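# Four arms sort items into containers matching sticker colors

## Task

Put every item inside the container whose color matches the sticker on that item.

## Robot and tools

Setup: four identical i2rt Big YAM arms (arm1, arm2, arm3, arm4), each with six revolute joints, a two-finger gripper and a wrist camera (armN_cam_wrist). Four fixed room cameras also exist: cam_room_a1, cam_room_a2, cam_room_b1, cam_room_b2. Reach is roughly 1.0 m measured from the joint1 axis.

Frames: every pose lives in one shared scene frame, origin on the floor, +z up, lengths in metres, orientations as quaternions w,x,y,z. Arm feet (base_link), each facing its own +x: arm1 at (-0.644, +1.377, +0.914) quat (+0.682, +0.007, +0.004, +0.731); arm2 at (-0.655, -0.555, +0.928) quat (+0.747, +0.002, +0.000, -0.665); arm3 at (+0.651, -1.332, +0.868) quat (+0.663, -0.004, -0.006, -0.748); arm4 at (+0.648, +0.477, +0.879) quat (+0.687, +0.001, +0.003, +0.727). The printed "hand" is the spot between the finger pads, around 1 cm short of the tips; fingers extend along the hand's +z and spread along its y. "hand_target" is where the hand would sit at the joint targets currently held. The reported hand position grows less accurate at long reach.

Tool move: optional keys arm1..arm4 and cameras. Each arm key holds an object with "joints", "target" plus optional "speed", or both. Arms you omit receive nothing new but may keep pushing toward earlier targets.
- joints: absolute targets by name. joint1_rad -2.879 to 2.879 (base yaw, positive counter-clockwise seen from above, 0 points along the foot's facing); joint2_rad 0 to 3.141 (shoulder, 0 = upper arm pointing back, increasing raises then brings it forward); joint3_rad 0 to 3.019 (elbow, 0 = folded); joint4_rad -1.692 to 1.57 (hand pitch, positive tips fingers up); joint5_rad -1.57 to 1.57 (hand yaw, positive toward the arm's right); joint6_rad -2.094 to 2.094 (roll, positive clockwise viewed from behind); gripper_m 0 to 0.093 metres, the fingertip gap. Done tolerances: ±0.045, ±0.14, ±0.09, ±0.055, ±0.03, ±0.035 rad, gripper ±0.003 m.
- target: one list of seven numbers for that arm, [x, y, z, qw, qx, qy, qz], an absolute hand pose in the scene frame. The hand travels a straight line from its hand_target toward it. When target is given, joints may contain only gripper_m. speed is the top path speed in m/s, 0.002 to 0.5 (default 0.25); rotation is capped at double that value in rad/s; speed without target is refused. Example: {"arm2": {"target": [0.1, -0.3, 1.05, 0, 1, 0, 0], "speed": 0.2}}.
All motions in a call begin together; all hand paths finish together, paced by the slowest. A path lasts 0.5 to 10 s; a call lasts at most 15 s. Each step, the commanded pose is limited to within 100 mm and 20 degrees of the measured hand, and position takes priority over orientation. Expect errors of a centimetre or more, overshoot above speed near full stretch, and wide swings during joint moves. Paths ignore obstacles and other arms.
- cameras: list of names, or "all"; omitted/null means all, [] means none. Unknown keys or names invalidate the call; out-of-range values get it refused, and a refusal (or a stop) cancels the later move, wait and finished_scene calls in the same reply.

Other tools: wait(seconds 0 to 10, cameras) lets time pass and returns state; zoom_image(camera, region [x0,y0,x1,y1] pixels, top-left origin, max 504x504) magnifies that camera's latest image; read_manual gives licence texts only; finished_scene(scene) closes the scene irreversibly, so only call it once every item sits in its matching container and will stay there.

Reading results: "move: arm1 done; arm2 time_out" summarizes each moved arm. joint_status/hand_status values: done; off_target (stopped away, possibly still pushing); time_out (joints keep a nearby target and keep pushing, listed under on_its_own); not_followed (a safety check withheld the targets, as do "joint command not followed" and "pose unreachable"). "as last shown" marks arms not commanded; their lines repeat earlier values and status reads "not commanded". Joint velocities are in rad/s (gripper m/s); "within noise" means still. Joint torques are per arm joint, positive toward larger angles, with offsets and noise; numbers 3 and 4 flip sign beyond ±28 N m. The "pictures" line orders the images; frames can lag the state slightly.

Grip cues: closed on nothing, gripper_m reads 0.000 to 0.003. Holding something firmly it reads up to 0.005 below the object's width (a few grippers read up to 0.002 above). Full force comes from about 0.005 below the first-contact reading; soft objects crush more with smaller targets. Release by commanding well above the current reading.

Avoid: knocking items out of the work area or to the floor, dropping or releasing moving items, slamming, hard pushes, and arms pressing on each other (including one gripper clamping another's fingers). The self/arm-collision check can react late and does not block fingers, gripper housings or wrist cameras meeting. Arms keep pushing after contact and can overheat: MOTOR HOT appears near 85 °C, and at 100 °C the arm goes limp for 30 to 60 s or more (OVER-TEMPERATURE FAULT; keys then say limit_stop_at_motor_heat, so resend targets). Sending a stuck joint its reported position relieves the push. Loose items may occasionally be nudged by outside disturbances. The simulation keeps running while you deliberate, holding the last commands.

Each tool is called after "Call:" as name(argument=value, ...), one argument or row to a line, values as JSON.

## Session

Look at the tables with a better pose right away.

Call:
move(
  arm1={"joints": {"joint1_rad": 1.75, "joint2_rad": 1.2, "joint3_rad": 1.5, "joint4_rad": -1.0, "joint5_rad": 0, "joint6_rad": 0, "gripper_m": 0.093}},
  arm2={"joints": {"joint1_rad": -1.4, "joint2_rad": 1.2, "joint3_rad": 1.5, "joint4_rad": -1.0, "joint5_rad": 0, "joint6_rad": 0, "gripper_m": 0.093}},
  arm3={"joints": {"joint1_rad": 1.57, "joint2_rad": 1.2, "joint3_rad": 1.5, "joint4_rad": -1.1, "joint5_rad": 0, "joint6_rad": 0, "gripper_m": 0.093}},
  arm4={"joints": {"joint1_rad": -1.4, "joint2_rad": 1.2, "joint3_rad": 1.5, "joint4_rad": -1.1, "joint5_rad": 0, "joint6_rad": 0, "gripper_m": 0.093}},
)

Scene clock: 1.93 s.
Joint torques (N m): arm1=[-1.73 -7.36 14.05 2.07 0.07 -0.02] | arm2=[0.79 -11.22 12.67 2.67 -0.05 0.2] | arm3=[1.61 -9.47 11.15 1.66 0.11 -0.11] | arm4=[1.26 -10.75 11.17 1.52 0.09 -0.08]
Motor temperatures (°C): arm1=[20 24 27 23 21 21 21] | arm2=[23 25 26 22 22 20 23] | arm3=[24 23 24 23 24 23 23] | arm4=[22 22 25 22 24 21 24]
Heat: arm1: hottest joint3_rad 27 °C; arm2: hottest joint3_rad 26 °C; arm3: hottest joint1_rad 24 °C; arm4: hottest joint3_rad 25 °C.
move: arm1 done; arm2 done; arm3 done; arm4 done
Joint velocities: within noise
arm1.joint_positions: joint1_rad=+1.752 joint2_rad=+1.207 joint3_rad=+1.472 joint4_rad=-1.014 joint5_rad=-0.002 joint6_rad=+0.007 gripper_m=+0.09306
arm1.joint_status: all done
arm1.hand: x=-1.1206 y=+1.2529 z=+1.3629 quat_wxyz=(+0.050, +0.907, +0.112, -0.404) (m; scene frame)
arm1.hand_target: x=-1.1221 y=+1.2534 z=+1.3836 quat_wxyz=(+0.050, +0.897, +0.113, -0.425) (m; scene frame)
arm1.hand_status: not commanded
arm2.joint_positions: joint1_rad=-1.402 joint2_rad=+1.203 joint3_rad=+1.487 joint4_rad=-1.010 joint5_rad=+0.001 joint6_rad=-0.014 gripper_m=+0.09310
arm2.joint_status: all done
arm2.hand: x=-1.1355 y=-0.6971 z=+1.3784 quat_wxyz=(-0.054, -0.902, -0.137, +0.405) (m; scene frame)
arm2.hand_target: x=-1.1364 y=-0.6984 z=+1.3895 quat_wxyz=(-0.059, -0.898, -0.131, +0.417) (m; scene frame)
arm2.hand_status: not commanded
arm3.joint_positions: joint1_rad=+1.565 joint2_rad=+1.194 joint3_rad=+1.479 joint4_rad=-1.107 joint5_rad=-0.002 joint6_rad=+0.007 gripper_m=+0.09307
arm3.joint_status: all done
arm3.hand: x=+1.1263 y=-1.3864 z=+1.3040 quat_wxyz=(-0.366, -0.059, -0.928, +0.027) (m; scene frame)
arm3.hand_target: x=+1.1310 y=-1.3846 z=+1.3133 quat_wxyz=(-0.376, -0.054, -0.925, +0.029) (m; scene frame)
arm3.hand_status: not commanded
arm4.joint_positions: joint1_rad=-1.404 joint2_rad=+1.207 joint3_rad=+1.470 joint4_rad=-1.111 joint5_rad=+0.001 joint6_rad=+0.014 gripper_m=+0.09310
arm4.joint_status: all done
arm4.hand: x=+1.1201 y=+0.5852 z=+1.2998 quat_wxyz=(-0.348, +0.098, -0.931, -0.040) (m; scene frame)
arm4.hand_target: x=+1.1219 y=+0.5875 z=+1.3209 quat_wxyz=(-0.371, +0.106, -0.922, -0.041) (m; scene frame)
arm4.hand_status: not commanded
pictures: arm1_cam_wrist, arm2_cam_wrist, arm3_cam_wrist, arm4_cam_wrist, cam_room_a1, cam_room_a2, cam_room_b1, cam_room_b2
Images, in order (width x height): arm1_cam_wrist 672x504, arm2_cam_wrist 672x504, arm3_cam_wrist 672x504, arm4_cam_wrist 672x504, cam_room_a1 672x504, cam_room_a2 672x504, cam_room_b1 672x504, cam_room_b2 672x504.

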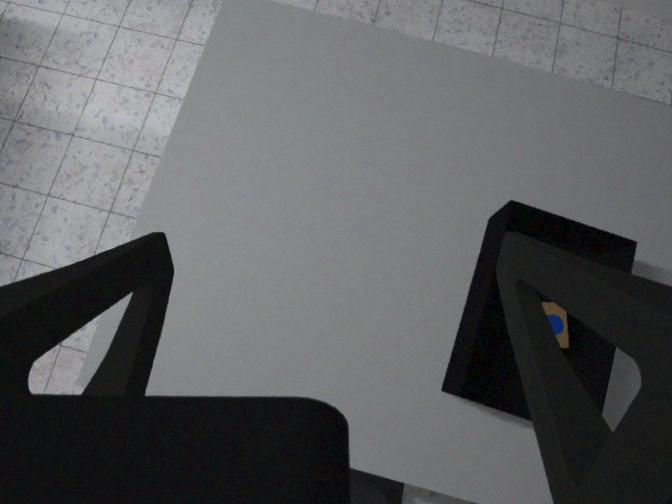

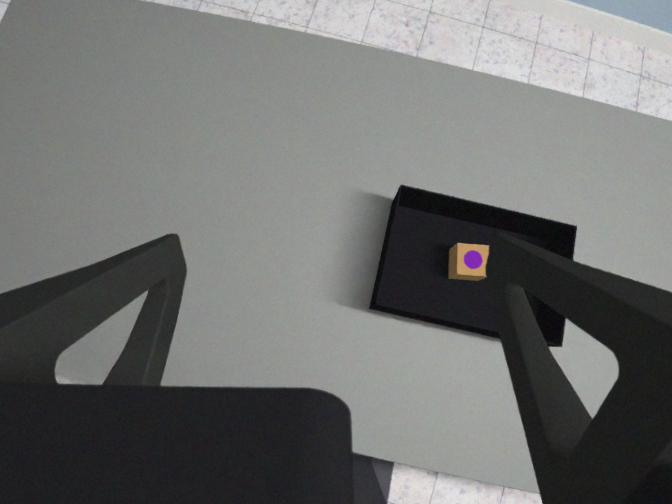

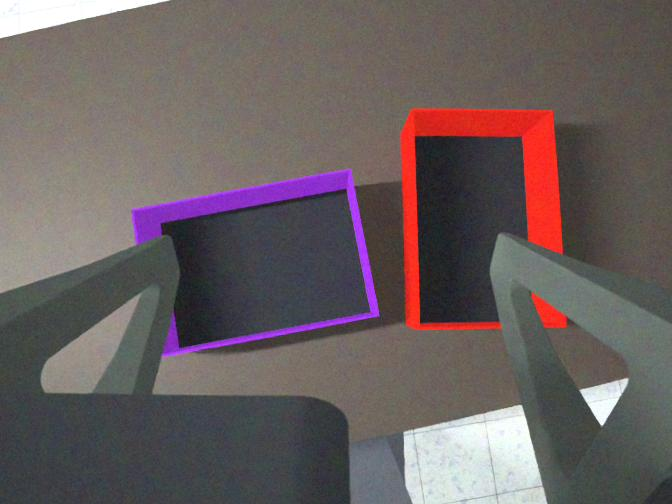

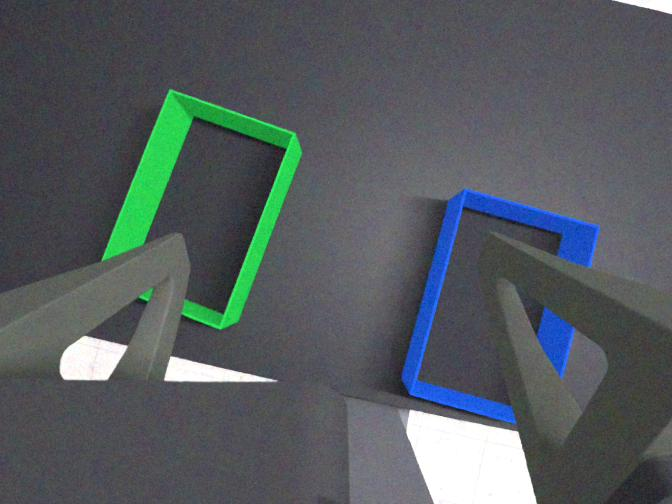

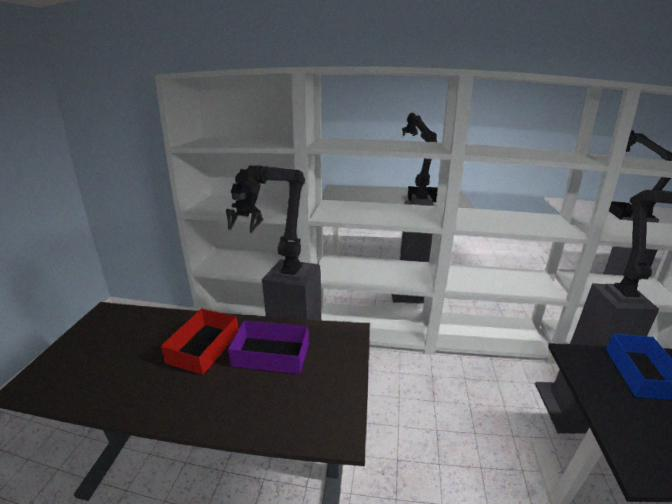

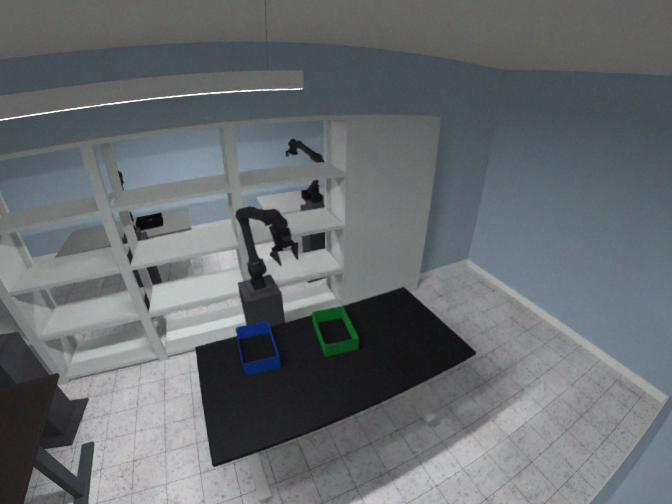

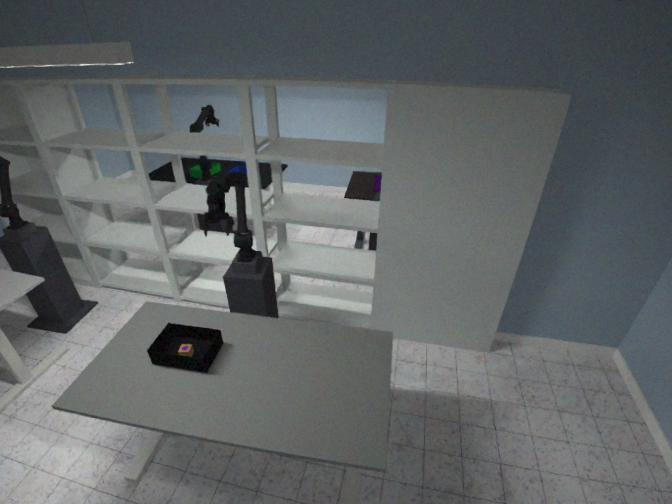

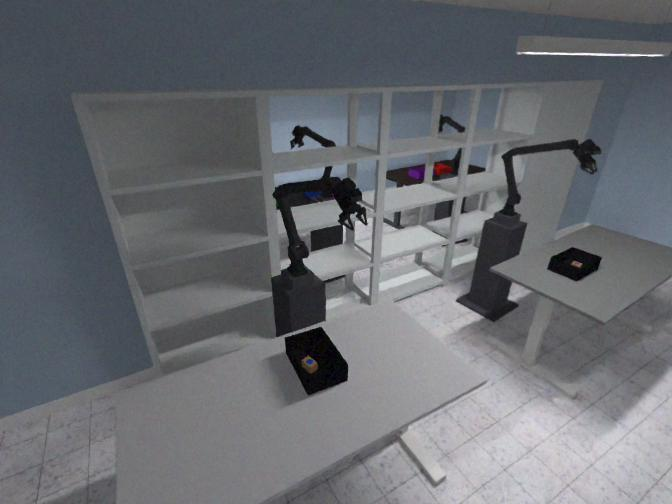

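Call:
move(
  arm1={"target": [-1.225, 1.568, 0.945, 0, 0.9871, -0.1599, 0]},
  arm2={"target": [-1.312, -0.506, 0.94, 0, -0.9993, 0.0375, 0]},
  arm3={"joints": {"joint1_rad": -2.0, "joint2_rad": 0.6, "joint3_rad": 1.2, "joint4_rad": -1.5}},
  arm4={"joints": {"joint1_rad": 0.73, "joint2_rad": 0.928, "joint3_rad": 0.317, "joint4_rad": 0.37, "joint5_rad": -0.4, "joint6_rad": 0}},
  cameras=["arm1_cam_wrist", "arm2_cam_wrist"],
)

Scene clock: 48.43 s.
Joint torques (N m): arm1=[-2.02 -17.96 13.97 0.06 0.07 0.15] | arm2=[0.62 -23.36 13.96 0.09 0.11 0.21] | arm3=[0.44 0.62 8.1 1.01 -0.03 -0.1] | arm4=[0.73 -5.13 8.2 2.13 0.03 -0.08]
Motor temperatures (°C): arm1=[20 24 33 23 21 21 21] | arm2=[23 25 32 22 22 20 23] | arm3=[24 23 28 23 24 23 23] | arm4=[22 22 34 22 24 21 24]
Heat: arm1: hottest joint3_rad 33 °C; arm2: hottest joint3_rad 32 °C; arm3: hottest joint3_rad 28 °C; arm4: hottest joint3_rad 34 °C.
move: arm1 off_target; arm2 off_target; arm3 done; arm4 done
Joint velocities: within noise
arm1.joint_positions: joint1_rad=+1.187 joint2_rad=+2.093 joint3_rad=+1.602 joint4_rad=-1.146 joint5_rad=+0.001 joint6_rad=-0.002 gripper_m=+0.09306
arm1.joint_status: not commanded
arm1.hand: x=-1.2047 y=+1.5610 z=+0.9226 quat_wxyz=(+0.005, +0.987, -0.156, +0.025) (m; scene frame)
arm1.hand_target: x=-1.2238 y=+1.5676 z=+0.9454 quat_wxyz=(+0.000, +0.987, -0.160, +0.000) (m; scene frame)
arm1.hand_status: off_target (0.031 m and 2.9 deg from the pose sent, 0.534 m and 57.4 deg at the start)
arm2.joint_positions: joint1_rad=-1.761 joint2_rad=+2.192 joint3_rad=+1.786 joint4_rad=-1.190 joint5_rad=-0.006 joint6_rad=-0.014 gripper_m=+0.09310
arm2.joint_status: not commanded
arm2.hand: x=-1.2957 y=-0.5091 z=+0.9296 quat_wxyz=(-0.002, -0.999, +0.030, -0.013) (m; scene frame)
arm2.hand_target: x=-1.3112 y=-0.5060 z=+0.9402 quat_wxyz=(+0.000, -0.999, +0.037, +0.001) (m; scene frame)
arm2.hand_status: off_target (0.020 m and 1.8 deg from the pose sent, 0.510 m and 52.5 deg at the start)
arm3.joint_positions: joint1_rad=-1.989 joint2_rad=+0.603 joint3_rad=+1.202 joint4_rad=-1.493 joint5_rad=+0.001 joint6_rad=+0.005 gripper_m=+0.09307
arm3.joint_status: all done
arm3.hand: x=+0.4638 y=-1.2134 z=+1.2907 quat_wxyz=(+0.082, -0.909, +0.256, +0.318) (m; scene frame)
arm3.hand_target: x=+0.4668 y=-1.2126 z=+1.2893 quat_wxyz=(+0.083, -0.910, +0.258, +0.315) (m; scene frame)
arm3.hand_status: not commanded
arm4.joint_positions: joint1_rad=+0.729 joint2_rad=+0.940 joint3_rad=+0.314 joint4_rad=+0.350 joint5_rad=-0.401 joint6_rad=+0.012 gripper_m=+0.09310
arm4.joint_status: all done
arm4.hand: x=+0.3284 y=+0.7042 z=+1.0689 quat_wxyz=(-0.074, +0.766, -0.194, -0.609) (m; scene frame)
arm4.hand_target: x=+0.3274 y=+0.7048 z=+1.0795 quat_wxyz=(-0.085, +0.758, -0.183, -0.620) (m; scene frame)
arm4.hand_status: not commanded
pictures: arm1_cam_wrist, arm2_cam_wrist
Images, in order (width x height): arm1_cam_wrist 672x504, arm2_cam_wrist 672x504.

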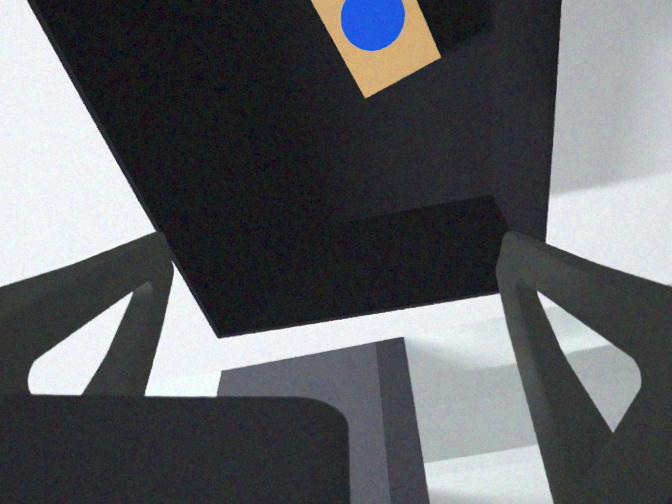

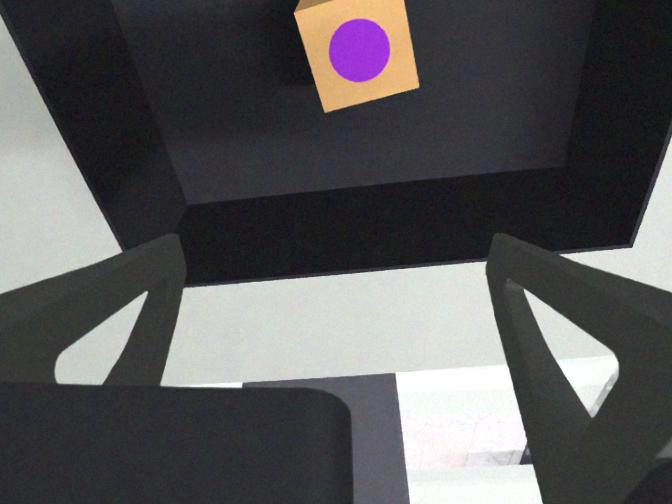

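Call:
move(
  arm1={"target": [-1.233, 1.587, 0.845, -0.0067, 0.993, 0.0956, 0.0695], "joints": {"gripper_m": 0.072}},
  arm2={"target": [-1.322, -0.487, 0.855, -0.0441, -0.773, 0.6305, -0.0541], "joints": {"gripper_m": 0.079}},
  arm3={"joints": {"joint1_rad": -2.236, "joint2_rad": 0.928, "joint3_rad": 0.317, "joint4_rad": 0.37, "joint5_rad": -0.4, "joint6_rad": 0}},
  cameras=["arm1_cam_wrist", "arm2_cam_wrist"],
)

Scene clock: 100.87 s.
Joint torques (N m): arm1=[-2.32 -17.85 13.22 -0.28 0.07 -0.06] | arm2=[-0.03 -22.18 13.59 0.94 -0.15 0.23] | arm3=[0.79 -4.89 8.05 2.51 -0.17 -0.12] | arm4=[1.14 -5.13 8.21 2.13 0 -0.05]
Motor temperatures (°C): arm1=[20 26 37 23 21 21 21] | arm2=[23 28 36 22 22 20 23] | arm3=[24 23 28 23 24 23 23] | arm4=[22 22 33 22 24 21 24]
Heat: arm1: hottest joint3_rad 37 °C; arm2: hottest joint3_rad 36 °C; arm3: hottest joint3_rad 28 °C; arm4: hottest joint3_rad 33 °C.
move: arm1 off_target; arm2 off_target; arm3 done
Joint velocities: within noise
arm1.joint_positions: joint1_rad=+1.187 joint2_rad=+2.306 joint3_rad=+1.728 joint4_rad=-1.155 joint5_rad=+0.069 joint6_rad=-0.501 gripper_m=+0.07207
arm1.joint_status: all done
arm1.hand: x=-1.2175 y=+1.5773 z=+0.8384 quat_wxyz=(-0.002, +0.992, +0.095, +0.081) (m; scene frame)
arm1.hand_target: x=-1.2324 y=+1.5868 z=+0.8454 quat_wxyz=(-0.007, +0.993, +0.096, +0.069) (m; scene frame)
arm1.hand_status: off_target (0.019 m and 1.4 deg from the pose sent, 0.087 m and 29.4 deg at the start)
arm2.joint_positions: joint1_rad=-1.815 joint2_rad=+2.332 joint3_rad=+1.838 joint4_rad=-1.153 joint5_rad=-0.132 joint6_rad=+1.214 gripper_m=+0.07909
arm2.joint_status: all done
arm2.hand: x=-1.3025 y=-0.4949 z=+0.8602 quat_wxyz=(-0.035, -0.780, +0.622, -0.066) (m; scene frame)
arm2.hand_target: x=-1.3208 y=-0.4871 z=+0.8555 quat_wxyz=(-0.044, -0.773, +0.630, -0.054) (m; scene frame)
arm2.hand_status: off_target (0.022 m and 2.2 deg from the pose sent, 0.082 m and 75.2 deg at the start)
arm3.joint_positions: joint1_rad=-2.228 joint2_rad=+0.936 joint3_rad=+0.319 joint4_rad=+0.353 joint5_rad=-0.397 joint6_rad=+0.005 gripper_m=+0.09306
arm3.joint_status: all done
arm3.hand: x=+0.3279 y=-1.1037 z=+1.0582 quat_wxyz=(+0.074, -0.766, +0.190, +0.609) (m; scene frame)
arm3.hand_target: x=+0.3297 y=-1.1016 z=+1.0636 quat_wxyz=(+0.082, -0.760, +0.186, +0.617) (m; scene frame)
arm3.hand_status: not commanded
arm4: as last shown
pictures: arm1_cam_wrist, arm2_cam_wrist
Images, in order (width x height): arm1_cam_wrist 672x504, arm2_cam_wrist 672x504.

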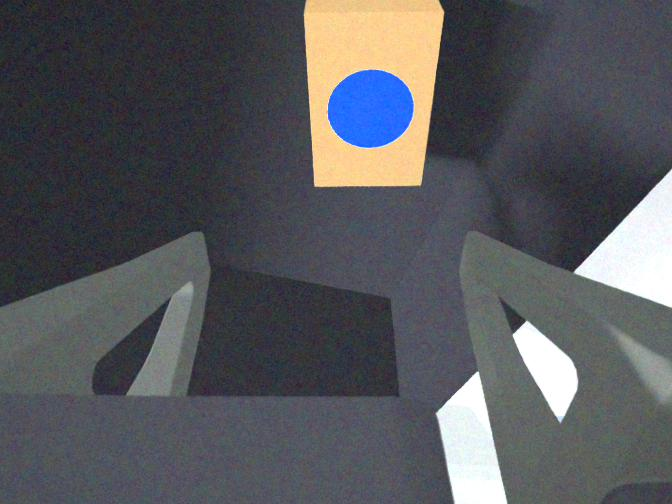

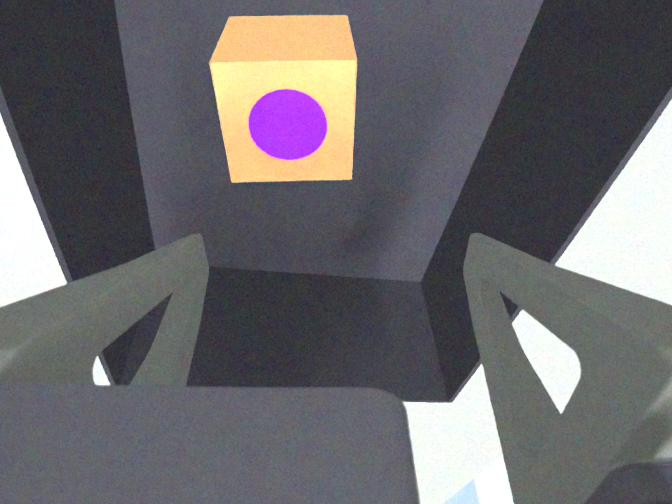

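Call:
move(
  arm1={"target": [-1.2425, 1.597, 0.740, -0.0067, 0.993, 0.0956, 0.0695], "speed": 0.15},
  arm2={"target": [-1.3415, -0.486, 0.744, -0.0441, -0.773, 0.6305, -0.0541], "speed": 0.15},
  cameras=["arm1_cam_wrist", "arm2_cam_wrist"],
)

Scene clock: 118.23 s.
Joint torques (N m): arm1=[-2.67 -20.78 11.79 0.36 0.08 -0.04] | arm2=[0.26 -24.29 12.44 0.8 -0.16 0.22] | arm3=[0.79 -4.72 8.02 2.47 -0.16 -0.11] | arm4=[0.85 -5.48 8.21 2.11 0.05 -0.1]
Motor temperatures (°C): arm1=[20 26 37 23 21 21 21] | arm2=[23 29 35 22 22 20 23] | arm3=[24 23 29 23 24 23 23] | arm4=[22 22 33 22 24 21 24]
Heat: arm1: hottest joint3_rad 37 °C; arm2: hottest joint3_rad 35 °C; arm3: hottest joint3_rad 29 °C; arm4: hottest joint3_rad 33 °C.
move: arm1 off_target; arm2 off_target
Joint velocities: within noise
arm1.joint_positions: joint1_rad=+1.181 joint2_rad=+2.507 joint3_rad=+1.798 joint4_rad=-1.046 joint5_rad=+0.071 joint6_rad=-0.511 gripper_m=+0.07206
arm1.joint_status: not commanded
arm1.hand: x=-1.2234 y=+1.5830 z=+0.7341 quat_wxyz=(+0.003, +0.991, +0.098, +0.091) (m; scene frame)
arm1.hand_target: x=-1.2418 y=+1.5968 z=+0.7409 quat_wxyz=(-0.007, +0.993, +0.096, +0.069) (m; scene frame)
arm1.hand_status: off_target (0.024 m and 2.7 deg from the pose sent, 0.103 m and 1.4 deg at the start)
arm2.joint_positions: joint1_rad=-1.815 joint2_rad=+2.564 joint3_rad=+1.965 joint4_rad=-1.045 joint5_rad=-0.132 joint6_rad=+1.217 gripper_m=+0.07909
arm2.joint_status: not commanded
arm2.hand: x=-1.3258 y=-0.4915 z=+0.7484 quat_wxyz=(-0.036, -0.779, +0.623, -0.065) (m; scene frame)
arm2.hand_target: x=-1.3407 y=-0.4861 z=+0.7444 quat_wxyz=(-0.044, -0.773, +0.630, -0.054) (m; scene frame)
arm2.hand_status: off_target (0.017 m and 1.9 deg from the pose sent, 0.123 m and 2.2 deg at the start)
arm3, arm4: as last shown
pictures: arm1_cam_wrist, arm2_cam_wrist
Images, in order (width x height): arm1_cam_wrist 672x504, arm2_cam_wrist 672x504.

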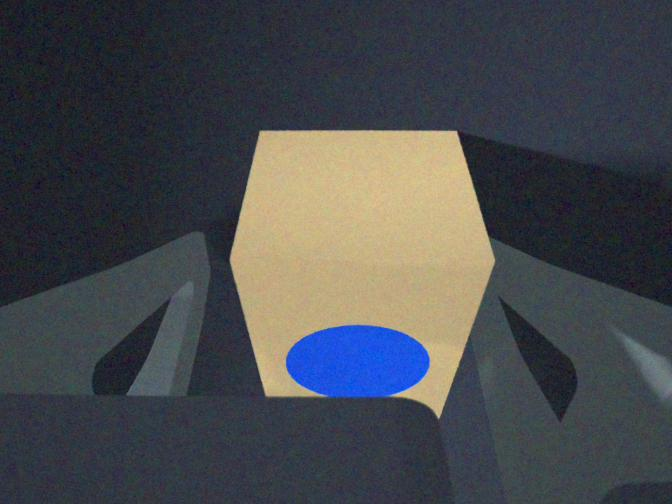

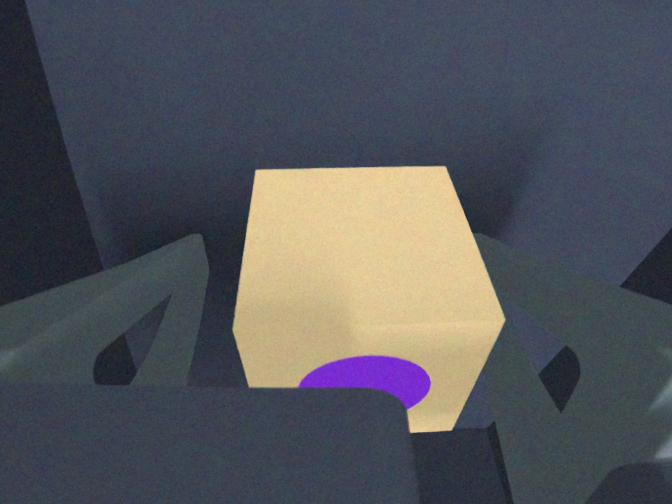

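Call:
move(
  arm1={"joints": {"gripper_m": 0.033}},
  arm2={"joints": {"gripper_m": 0.045}},
  cameras=["arm1_cam_wrist", "arm2_cam_wrist"],
)

Scene clock: 129.63 s.
Joint torques (N m): arm1=[-1.79 -19.55 11.79 0.49 0.04 -0.06] | arm2=[0.21 -24.12 12.45 0.81 -0.14 0.2] | arm3=[0.73 -4.72 8.08 2.51 -0.16 -0.11] | arm4=[0.85 -5.19 8.12 2.14 0.04 -0.09]
Motor temperatures (°C): arm1=[20 26 36 23 21 21 21] | arm2=[23 29 36 22 22 20 23] | arm3=[24 23 29 23 24 23 23] | arm4=[22 22 33 22 24 21 24]
Heat: arm1: hottest joint3_rad 36 °C; arm2: hottest joint3_rad 36 °C; arm3: hottest joint3_rad 29 °C; arm4: hottest joint3_rad 33 °C.
move: arm1 off_target; arm2 off_target
Joint velocities: within noise
arm1.joint_positions: joint1_rad=+1.181 joint2_rad=+2.507 joint3_rad=+1.798 joint4_rad=-1.046 joint5_rad=+0.072 joint6_rad=-0.512 gripper_m=+0.04388
arm1.joint_status: gripper_m off_target (ended at +0.04390, target +0.03300)
arm1.hand: x=-1.2233 y=+1.5833 z=+0.7341 quat_wxyz=(+0.002, +0.991, +0.098, +0.091) (m; scene frame)
arm1.hand_target: x=-1.2418 y=+1.5969 z=+0.7409 quat_wxyz=(-0.007, +0.993, +0.096, +0.069) (m; scene frame)
arm1.hand_status: not commanded
arm2.joint_positions: joint1_rad=-1.815 joint2_rad=+2.564 joint3_rad=+1.965 joint4_rad=-1.045 joint5_rad=-0.133 joint6_rad=+1.218 gripper_m=+0.05279
arm2.joint_status: gripper_m off_target (ended at +0.05282, target +0.04500)
arm2.hand: x=-1.3258 y=-0.4916 z=+0.7484 quat_wxyz=(-0.036, -0.778, +0.623, -0.065) (m; scene frame)
arm2.hand_target: x=-1.3407 y=-0.4862 z=+0.7444 quat_wxyz=(-0.044, -0.773, +0.630, -0.054) (m; scene frame)
arm2.hand_status: not commanded
arm3, arm4: as last shown
pictures: arm1_cam_wrist, arm2_cam_wrist
Images, in order (width x height): arm1_cam_wrist 672x504, arm2_cam_wrist 672x504.

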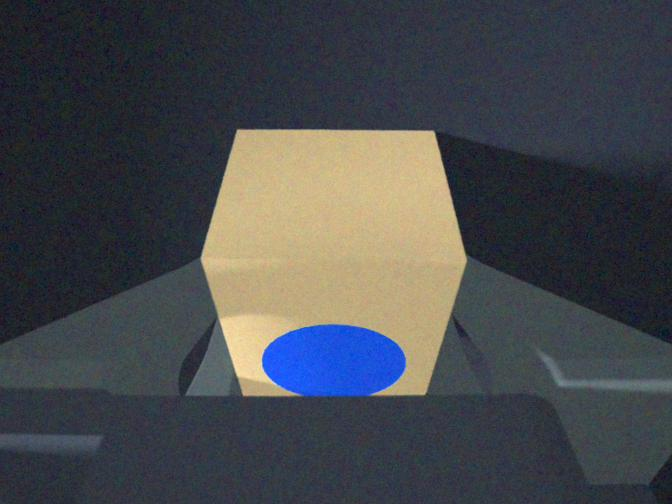

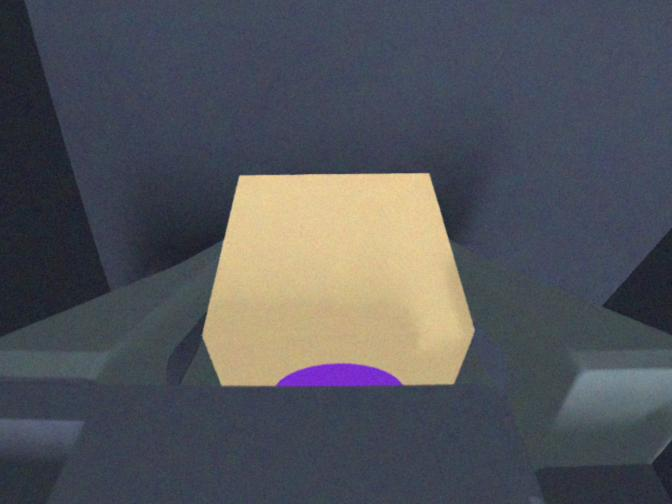

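Call:
move(
  arm1={"target": [-1.225, 1.585, 1.0, -0.0067, 0.993, 0.0956, 0.0695], "speed": 0.25},
  arm2={"target": [-1.325, -0.49, 1.0, -0.0441, -0.773, 0.6305, -0.0541], "speed": 0.25},
  cameras=[],
)

Call:
move(
  arm1={"joints": {"joint1_rad": -2.5, "joint2_rad": 0.534, "joint3_rad": 1.403, "joint4_rad": -1.611, "joint5_rad": 0, "joint6_rad": 0}},
  arm2={"joints": {"joint1_rad": 0.628, "joint2_rad": 0.534, "joint3_rad": 1.403, "joint4_rad": -1.611, "joint5_rad": 0, "joint6_rad": 0}},
  cameras=["arm1_cam_wrist", "arm2_cam_wrist"],
)

Call:
move(
  arm1={"joints": {"joint1_rad": -2.592, "joint2_rad": 1.433, "joint3_rad": 0.703, "joint4_rad": 0.468, "joint5_rad": -0.515, "joint6_rad": 0}},
  arm2={"joints": {"joint1_rad": 0.628, "joint2_rad": 1.288, "joint3_rad": 0.517, "joint4_rad": 0.515, "joint5_rad": -0.478, "joint6_rad": 0}},
  cameras=["arm1_cam_wrist", "arm2_cam_wrist", "arm3_cam_wrist", "arm4_cam_wrist"],
)

Scene clock: 150.43 s.
Joint torques (N m): arm1=[-1.55 -20.25 14.12 -0.29 0 0.05] | arm2=[0.26 -26.17 14.38 -0.17 -0.15 0.22] | arm3=[0.73 -4.78 8.08 2.52 -0.17 -0.12] | arm4=[0.5 -5.19 8.12 2.11 0.02 -0.09]
Motor temperatures (°C): arm1=[20 27 35 23 21 21 22] | arm2=[23 29 36 22 22 20 24] | arm3=[24 23 29 23 24 23 23] | arm4=[22 22 33 22 24 21 24]
Heat: arm1: hottest joint3_rad 35 °C; arm2: hottest joint3_rad 36 °C; arm3: hottest joint3_rad 29 °C; arm4: hottest joint3_rad 33 °C.
move: arm1 off_target; arm2 off_target
Joint velocities: within noise
arm1.joint_positions: joint1_rad=+1.181 joint2_rad=+2.146 joint3_rad=+1.829 joint4_rad=-1.444 joint5_rad=+0.072 joint6_rad=-0.512 gripper_m=+0.04388
arm1.joint_status: not commanded
arm1.hand: x=-1.2093 y=+1.5792 z=+0.9744 quat_wxyz=(+0.004, +0.991, +0.098, +0.094) (m; scene frame)
arm1.hand_target: x=-1.2238 y=+1.5846 z=+1.0003 quat_wxyz=(-0.007, +0.993, +0.096, +0.069) (m; scene frame)
arm1.hand_status: off_target (0.031 m and 3.1 deg from the pose sent, 0.266 m and 2.7 deg at the start)
arm2.joint_positions: joint1_rad=-1.815 joint2_rad=+2.237 joint3_rad=+1.985 joint4_rad=-1.412 joint5_rad=-0.133 joint6_rad=+1.219 gripper_m=+0.05279
arm2.joint_status: not commanded
arm2.hand: x=-1.3091 y=-0.4945 z=+0.9748 quat_wxyz=(-0.031, -0.777, +0.624, -0.074) (m; scene frame)
arm2.hand_target: x=-1.3237 y=-0.4903 z=+1.0001 quat_wxyz=(-0.044, -0.773, +0.630, -0.054) (m; scene frame)
arm2.hand_status: off_target (0.030 m and 2.9 deg from the pose sent, 0.252 m and 1.9 deg at the start)
arm3, arm4: as last shown
pictures: none
No camera images: "cameras" was empty.

Scene clock: 153.00 s.
Joint torques (N m): arm1=[-2.61 6.59 8.06 1.36 -0.07 0.11] | arm2=[1.2 2.84 7.57 1.84 0.15 -0.06] | arm3=[0.73 -4.72 8.08 2.51 -0.17 -0.11] | arm4=[0.44 -5.36 8.13 2.14 0.04 -0.09]
Motor temperatures (°C): arm1=[20 27 35 23 21 21 22] | arm2=[23 29 36 22 22 20 24] | arm3=[24 23 29 23 24 23 23] | arm4=[22 22 33 22 24 21 24]
Heat: arm1: hottest joint3_rad 35 °C; arm2: hottest joint3_rad 36 °C; arm3: hottest joint3_rad 29 °C; arm4: hottest joint3_rad 33 °C.
move: arm1 done; arm2 done
Joint velocities: within noise
arm1.joint_positions: joint1_rad=-2.493 joint2_rad=+0.523 joint3_rad=+1.402 joint4_rad=-1.603 joint5_rad=+0.002 joint6_rad=-0.006 gripper_m=+0.04385
arm1.joint_status: all done
arm1.hand: x=-0.5339 y=+1.2582 z=+1.4219 quat_wxyz=(-0.366, -0.374, -0.834, +0.174) (m; scene frame)
arm1.hand_target: x=-0.5329 y=+1.2556 z=+1.4193 quat_wxyz=(-0.359, -0.381, -0.835, +0.170) (m; scene frame)
arm1.hand_status: not commanded
arm2.joint_positions: joint1_rad=+0.622 joint2_rad=+0.532 joint3_rad=+1.411 joint4_rad=-1.600 joint5_rad=-0.003 joint6_rad=+0.013 gripper_m=+0.05280
arm2.joint_status: all done
arm2.hand: x=-0.5493 y=-0.6738 z=+1.4410 quat_wxyz=(-0.379, -0.374, -0.831, +0.161) (m; scene frame)
arm2.hand_target: x=-0.5492 y=-0.6736 z=+1.4352 quat_wxyz=(-0.369, -0.368, -0.838, +0.160) (m; scene frame)
arm2.hand_status: not commanded
arm3, arm4: as last shown
pictures: arm1_cam_wrist, arm2_cam_wrist
Images, in order (width x height): arm1_cam_wrist 672x504, arm2_cam_wrist 672x504.

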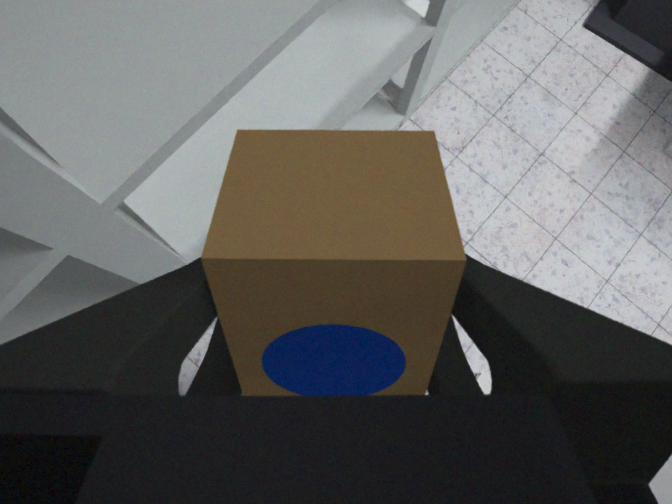

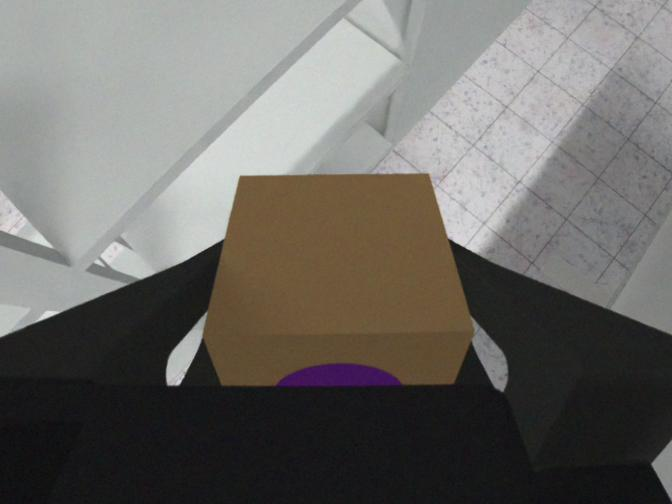

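Scene clock: 154.97 s.
Joint torques (N m): arm1=[-2.14 -7.77 11.29 2.74 -0.21 0.08] | arm2=[1.2 -9.29 8.72 3.56 -0.31 -0.08] | arm3=[0.73 -4.89 8.08 2.54 -0.17 -0.11] | arm4=[0.67 -4.95 8.14 2.07 0.03 -0.11]
Motor temperatures (°C): arm1=[20 27 35 23 21 21 22] | arm2=[23 29 35 22 22 20 24] | arm3=[24 23 29 23 24 23 23] | arm4=[22 22 33 22 24 21 24]
Heat: arm1: hottest joint3_rad 35 °C; arm2: hottest joint3_rad 35 °C; arm3: hottest joint3_rad 29 °C; arm4: hottest joint3_rad 33 °C.
move: arm1 done; arm2 done
Joint velocities: within noise
arm1.joint_positions: joint1_rad=-2.586 joint2_rad=+1.431 joint3_rad=+0.682 joint4_rad=+0.444 joint5_rad=-0.513 joint6_rad=-0.004 gripper_m=+0.04385
arm1.joint_status: all done
arm1.hand: x=-0.2631 y=+0.9962 z=+1.0945 quat_wxyz=(-0.596, -0.221, -0.768, +0.081) (m; scene frame)
arm1.hand_target: x=-0.2604 y=+0.9873 z=+1.1092 quat_wxyz=(-0.610, -0.214, -0.758, +0.091) (m; scene frame)
arm1.hand_status: not commanded
arm2.joint_positions: joint1_rad=+0.623 joint2_rad=+1.285 joint3_rad=+0.524 joint4_rad=+0.488 joint5_rad=-0.474 joint6_rad=+0.013 gripper_m=+0.05280
arm2.joint_status: all done
arm2.hand: x=-0.2773 y=-0.8546 z=+1.1163 quat_wxyz=(-0.614, -0.189, -0.764, +0.061) (m; scene frame)
arm2.hand_target: x=-0.2758 y=-0.8515 z=+1.1174 quat_wxyz=(-0.619, -0.177, -0.762, +0.065) (m; scene frame)
arm2.hand_status: not commanded
arm3, arm4: as last shown
pictures: arm1_cam_wrist, arm2_cam_wrist, arm3_cam_wrist, arm4_cam_wrist
Images, in order (width x height): arm1_cam_wrist 672x504, arm2_cam_wrist 672x504, arm3_cam_wrist 672x504, arm4_cam_wrist 672x504.

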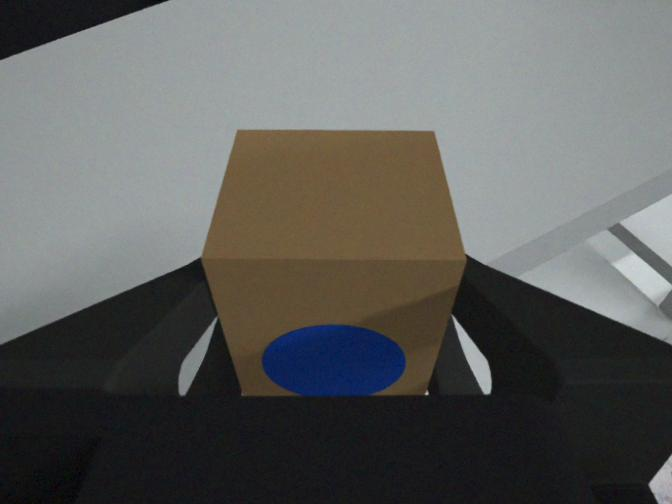

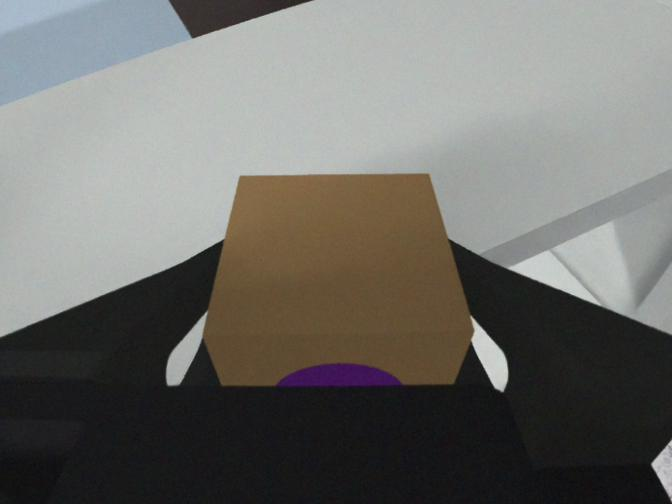

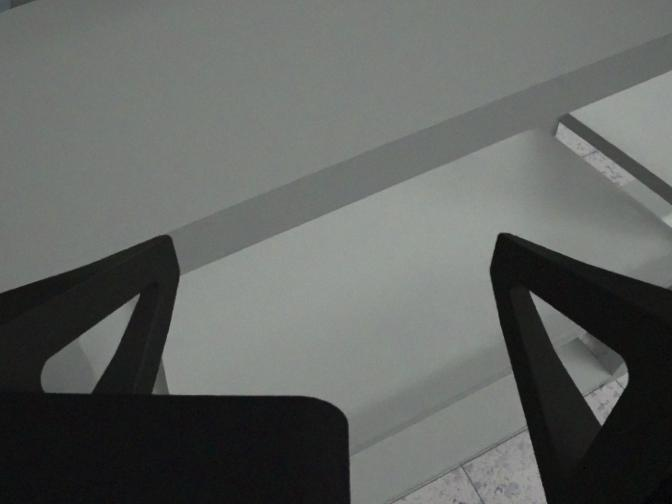

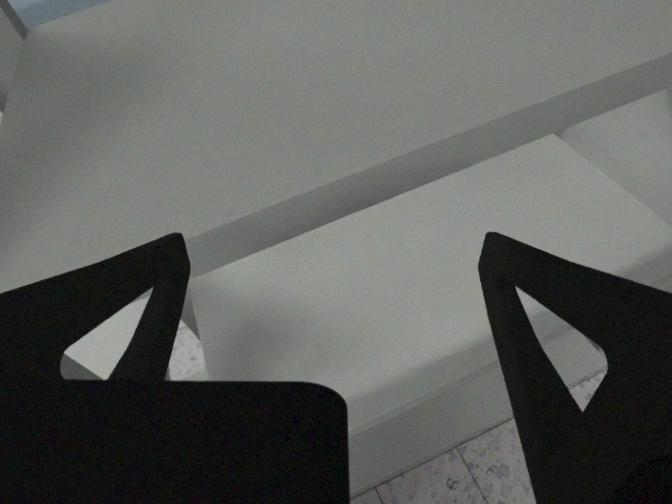

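Call:
move(
  arm1={"target": [-0.042, 0.921, 1.09, 0.6242, 0.1664, 0.7506, -0.1384], "speed": 0.2},
  arm2={"target": [-0.035, -0.90, 1.125, 0.6429, 0.1315, 0.7461, -0.1133], "speed": 0.2},
  cameras=[],
)

Call:
move(
  arm1={"target": [-0.042, 0.921, 1.02, 0.6242, 0.1664, 0.7506, -0.1384], "speed": 0.1},
  arm2={"target": [-0.035, -0.90, 1.085, 0.6429, 0.1315, 0.7461, -0.1133], "speed": 0.1},
  cameras=["arm1_cam_wrist", "arm2_cam_wrist"],
)

Scene clock: 168.40 s.
Joint torques (N m): arm1=[-1.55 -15.15 14.72 1.52 0.07 -0.04] | arm2=[1.03 -16.5 13.97 2.32 0.09 -0.08] | arm3=[0.73 -4.72 8.05 2.5 -0.17 -0.11] | arm4=[0.91 -5.25 8.13 2.09 0.03 -0.09]
Motor temperatures (°C): arm1=[20 26 35 23 21 21 22] | arm2=[23 28 34 22 22 20 24] | arm3=[24 23 29 23 24 23 23] | arm4=[22 22 33 22 24 21 24]
Heat: arm1: hottest joint3_rad 35 °C; arm2: hottest joint3_rad 34 °C; arm3: hottest joint3_rad 29 °C; arm4: hottest joint3_rad 33 °C.
move: arm1 off_target; arm2 off_target
Joint velocities: within noise
arm1.joint_positions: joint1_rad=-2.355 joint2_rad=+1.905 joint3_rad=+1.190 joint4_rad=+0.500 joint5_rad=-0.273 joint6_rad=-0.034 gripper_m=+0.04385
arm1.joint_status: not commanded
arm1.hand: x=-0.0581 y=+0.9309 z=+1.0679 quat_wxyz=(-0.611, -0.177, -0.761, +0.129) (m; scene frame)
arm1.hand_target: x=-0.0435 y=+0.9223 z=+1.0906 quat_wxyz=(-0.624, -0.166, -0.750, +0.139) (m; scene frame)
arm1.hand_status: off_target (0.029 m and 2.5 deg from the pose sent, 0.234 m and 9.9 deg at the start)
arm2.joint_positions: joint1_rad=+0.896 joint2_rad=+1.789 joint3_rad=+1.048 joint4_rad=+0.563 joint5_rad=-0.206 joint6_rad=-0.019 gripper_m=+0.05280
arm2.joint_status: not commanded
arm2.hand: x=-0.0514 y=-0.8922 z=+1.1127 quat_wxyz=(-0.635, -0.141, -0.753, +0.105) (m; scene frame)
arm2.hand_target: x=-0.0362 y=-0.8992 z=+1.1250 quat_wxyz=(-0.643, -0.132, -0.746, +0.113) (m; scene frame)
arm2.hand_status: off_target (0.022 m and 1.9 deg from the pose sent, 0.247 m and 9.7 deg at the start)
arm3, arm4: as last shown
pictures: none
No camera images: "cameras" was empty.

Scene clock: 169.73 s.
Joint torques (N m): arm1=[-1.26 -13.8 11.71 2.21 0.07 -0.04] | arm2=[1.08 -17.08 11.67 3.71 0.08 -0.09] | arm3=[0.85 -4.72 8.08 2.5 -0.17 -0.11] | arm4=[1.32 -5.6 8.16 2.14 0.02 -0.1]
Motor temperatures (°C): arm1=[20 26 35 23 21 21 22] | arm2=[23 28 34 22 22 20 24] | arm3=[24 23 29 23 24 23 23] | arm4=[22 22 33 22 24 21 24]
Heat: arm1: hottest joint3_rad 35 °C; arm2: hottest joint3_rad 34 °C; arm3: hottest joint3_rad 29 °C; arm4: hottest joint3_rad 33 °C.
move: arm1 off_target; arm2 off_target
Joint velocities: within noise
arm1.joint_positions: joint1_rad=-2.355 joint2_rad=+2.008 joint3_rad=+1.190 joint4_rad=+0.633 joint5_rad=-0.272 joint6_rad=-0.036 gripper_m=+0.04385
arm1.joint_status: not commanded
arm1.hand: x=-0.0531 y=+0.9259 z=+1.0256 quat_wxyz=(-0.621, -0.172, -0.753, +0.136) (m; scene frame)
arm1.hand_target: x=-0.0425 y=+0.9216 z=+1.0202 quat_wxyz=(-0.624, -0.166, -0.751, +0.138) (m; scene frame)
arm1.hand_status: off_target (0.013 m and 0.8 deg from the pose sent, 0.051 m and 2.6 deg at the start)
arm2.joint_positions: joint1_rad=+0.896 joint2_rad=+1.864 joint3_rad=+1.048 joint4_rad=+0.626 joint5_rad=-0.206 joint6_rad=-0.019 gripper_m=+0.05280
arm2.joint_status: not commanded
arm2.hand: x=-0.0466 y=-0.8950 z=+1.0772 quat_wxyz=(-0.630, -0.142, -0.756, +0.103) (m; scene frame)
arm2.hand_target: x=-0.0356 y=-0.8995 z=+1.0850 quat_wxyz=(-0.643, -0.132, -0.746, +0.113) (m; scene frame)
arm2.hand_status: off_target (0.015 m and 2.5 deg from the pose sent, 0.033 m and 1.9 deg at the start)
arm3: as last shown
arm4.joint_positions: joint1_rad=+0.729 joint2_rad=+0.940 joint3_rad=+0.314 joint4_rad=+0.350 joint5_rad=-0.401 joint6_rad=+0.012 gripper_m=+0.09310
arm4.joint_status: not commanded
arm4.hand: x=+0.3284 y=+0.7042 z=+1.0689 quat_wxyz=(-0.074, +0.766, -0.194, -0.609) (m; scene frame)
arm4.hand_target: x=+0.3274 y=+0.7048 z=+1.0795 quat_wxyz=(-0.085, +0.758, -0.183, -0.620) (m; scene frame)
arm4.hand_status: not commanded
pictures: arm1_cam_wrist, arm2_cam_wrist
Images, in order (width x height): arm1_cam_wrist 672x504, arm2_cam_wrist 672x504.

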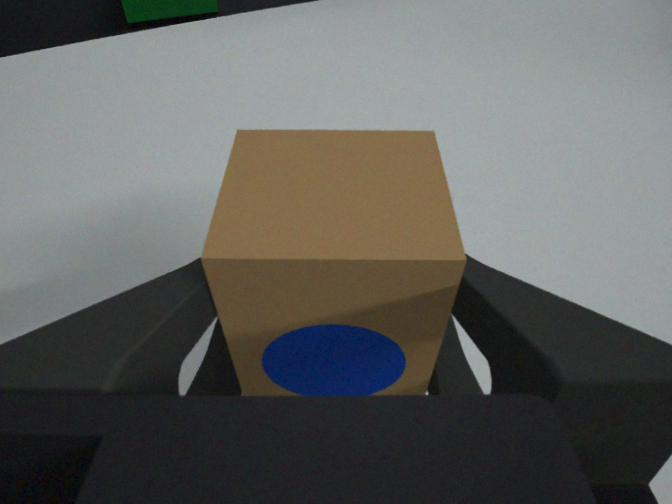

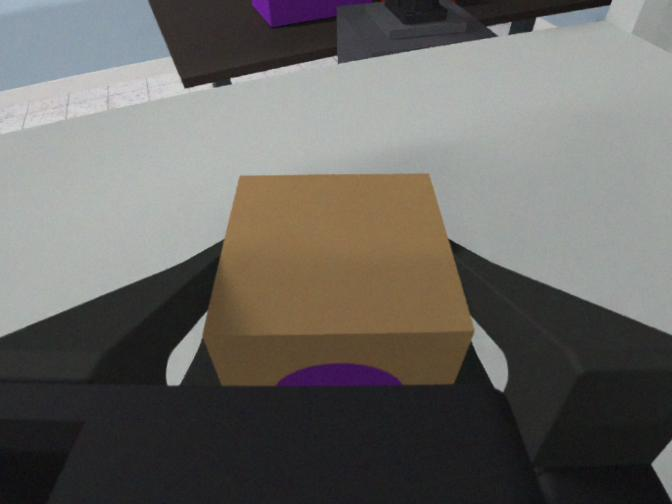

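Call:
move(
  arm1={"target": [-0.042, 0.921, 1.0, 0.6242, 0.1664, 0.7506, -0.1384], "speed": 0.06},
  arm2={"target": [-0.035, -0.90, 1.06, 0.6558, 0.1295, 0.7348, -0.1156], "speed": 0.06},
  cameras=[],
)

Call:
move(
  arm1={"target": [-0.042, 0.921, 0.988, 0.6242, 0.1664, 0.7506, -0.1384], "speed": 0.05},
  arm2={"target": [-0.035, -0.90, 1.047, 0.6558, 0.1295, 0.7348, -0.1156], "speed": 0.05},
  cameras=["arm1_cam_wrist", "arm2_cam_wrist"],
)

Scene clock: 177.47 s.
Joint torques (N m): arm1=[-1.55 -12.04 11.28 1.83 0.04 -0.08] | arm2=[1.03 -17.79 9.99 3.7 0 -0.02] | arm3=[0.79 -4.84 8.06 2.47 -0.16 -0.11] | arm4=[0.91 -5.25 8.16 2.19 0.02 -0.09]
Motor temperatures (°C): arm1=[20 27 35 23 21 21 22] | arm2=[23 28 33 23 22 20 24] | arm3=[24 23 29 23 24 23 23] | arm4=[22 22 33 22 24 21 24]
Heat: arm1: hottest joint3_rad 35 °C; arm2: hottest joint3_rad 33 °C; arm3: hottest joint3_rad 29 °C; arm4: hottest joint3_rad 33 °C.
move: arm1 off_target; arm2 done
Joint velocities: within noise
arm1.joint_positions: joint1_rad=-2.355 joint2_rad=+2.026 joint3_rad=+1.190 joint4_rad=+0.687 joint5_rad=-0.272 joint6_rad=-0.036 gripper_m=+0.04385
arm1.joint_status: not commanded
arm1.hand: x=-0.0515 y=+0.9246 z=+1.0250 quat_wxyz=(-0.633, -0.166, -0.743, +0.142) (m; scene frame)
arm1.hand_target: x=-0.0435 y=+0.9223 z=+1.0002 quat_wxyz=(-0.624, -0.166, -0.751, +0.138) (m; scene frame)
arm1.hand_status: off_target (0.027 m and 1.4 deg from the pose sent, 0.028 m and 0.9 deg at the start)
arm2.joint_positions: joint1_rad=+0.896 joint2_rad=+1.935 joint3_rad=+1.048 joint4_rad=+0.743 joint5_rad=-0.206 joint6_rad=-0.019 gripper_m=+0.05280
arm2.joint_status: not commanded
arm2.hand: x=-0.0421 y=-0.8977 z=+1.0569 quat_wxyz=(-0.646, -0.137, -0.743, +0.110) (m; scene frame)
arm2.hand_target: x=-0.0352 y=-0.8998 z=+1.0599 quat_wxyz=(-0.656, -0.130, -0.735, +0.115) (m; scene frame)
arm2.hand_status: done (0.008 m and 1.8 deg from the pose sent, 0.021 m and 4.3 deg at the start)
arm3.joint_positions: joint1_rad=-2.228 joint2_rad=+0.936 joint3_rad=+0.319 joint4_rad=+0.353 joint5_rad=-0.397 joint6_rad=+0.005 gripper_m=+0.09306
arm3.joint_status: not commanded
arm3.hand: x=+0.3279 y=-1.1037 z=+1.0582 quat_wxyz=(+0.074, -0.766, +0.190, +0.609) (m; scene frame)
arm3.hand_target: x=+0.3297 y=-1.1016 z=+1.0636 quat_wxyz=(+0.082, -0.760, +0.186, +0.617) (m; scene frame)
arm3.hand_status: not commanded
arm4: as last shown
pictures: none
No camera images: "cameras" was empty.

Scene clock: 178.43 s.
Joint torques (N m): arm1=[-1.38 -11.58 10.61 1.62 0.05 -0.06] | arm2=[1.08 -17.67 9.63 3.69 0.01 -0.01] | arm3=[0.85 -4.84 8.03 2.5 -0.17 -0.12] | arm4=[1.26 -5.54 8.1 2.13 0 -0.08]
Motor temperatures (°C): arm1=[20 27 35 23 21 21 22] | arm2=[23 28 33 23 22 20 24] | arm3=[24 23 29 23 24 23 23] | arm4=[22 22 33 22 24 21 24]
Heat: arm1: hottest joint3_rad 35 °C; arm2: hottest joint3_rad 33 °C; arm3: hottest joint3_rad 29 °C; arm4: hottest joint3_rad 33 °C.
move: arm1 off_target; arm2 done
Joint velocities: within noise
arm1.joint_positions: joint1_rad=-2.355 joint2_rad=+2.039 joint3_rad=+1.195 joint4_rad=+0.718 joint5_rad=-0.273 joint6_rad=-0.036 gripper_m=+0.04385
arm1.joint_status: not commanded
arm1.hand: x=-0.0496 y=+0.9231 z=+1.0252 quat_wxyz=(-0.641, -0.163, -0.736, +0.146) (m; scene frame)
arm1.hand_target: x=-0.0443 y=+0.9228 z=+0.9887 quat_wxyz=(-0.624, -0.166, -0.751, +0.138) (m; scene frame)
arm1.hand_status: off_target (0.038 m and 2.7 deg from the pose sent, 0.038 m and 1.4 deg at the start)
arm2.joint_positions: joint1_rad=+0.896 joint2_rad=+1.959 joint3_rad=+1.048 joint4_rad=+0.773 joint5_rad=-0.206 joint6_rad=-0.019 gripper_m=+0.05280
arm2.joint_status: not commanded
arm2.hand: x=-0.0413 y=-0.8982 z=+1.0478 quat_wxyz=(-0.648, -0.136, -0.741, +0.110) (m; scene frame)
arm2.hand_target: x=-0.0352 y=-0.8998 z=+1.0469 quat_wxyz=(-0.656, -0.130, -0.735, +0.115) (m; scene frame)
arm2.hand_status: done (0.007 m and 1.4 deg from the pose sent, 0.013 m and 1.8 deg at the start)
arm3, arm4: as last shown
pictures: arm1_cam_wrist, arm2_cam_wrist
Images, in order (width x height): arm1_cam_wrist 672x504, arm2_cam_wrist 672x504.

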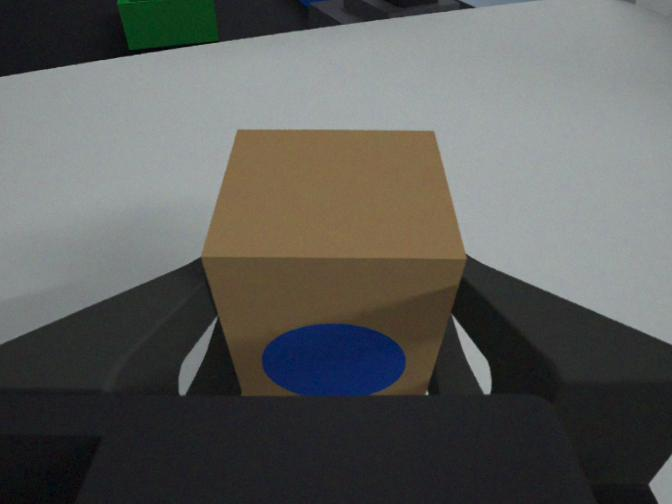

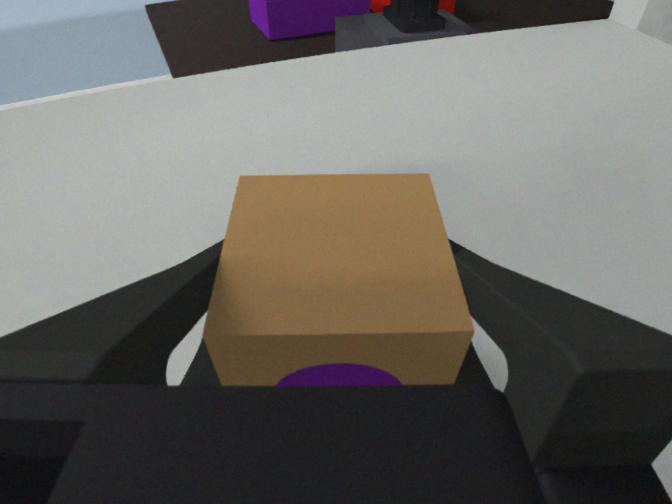

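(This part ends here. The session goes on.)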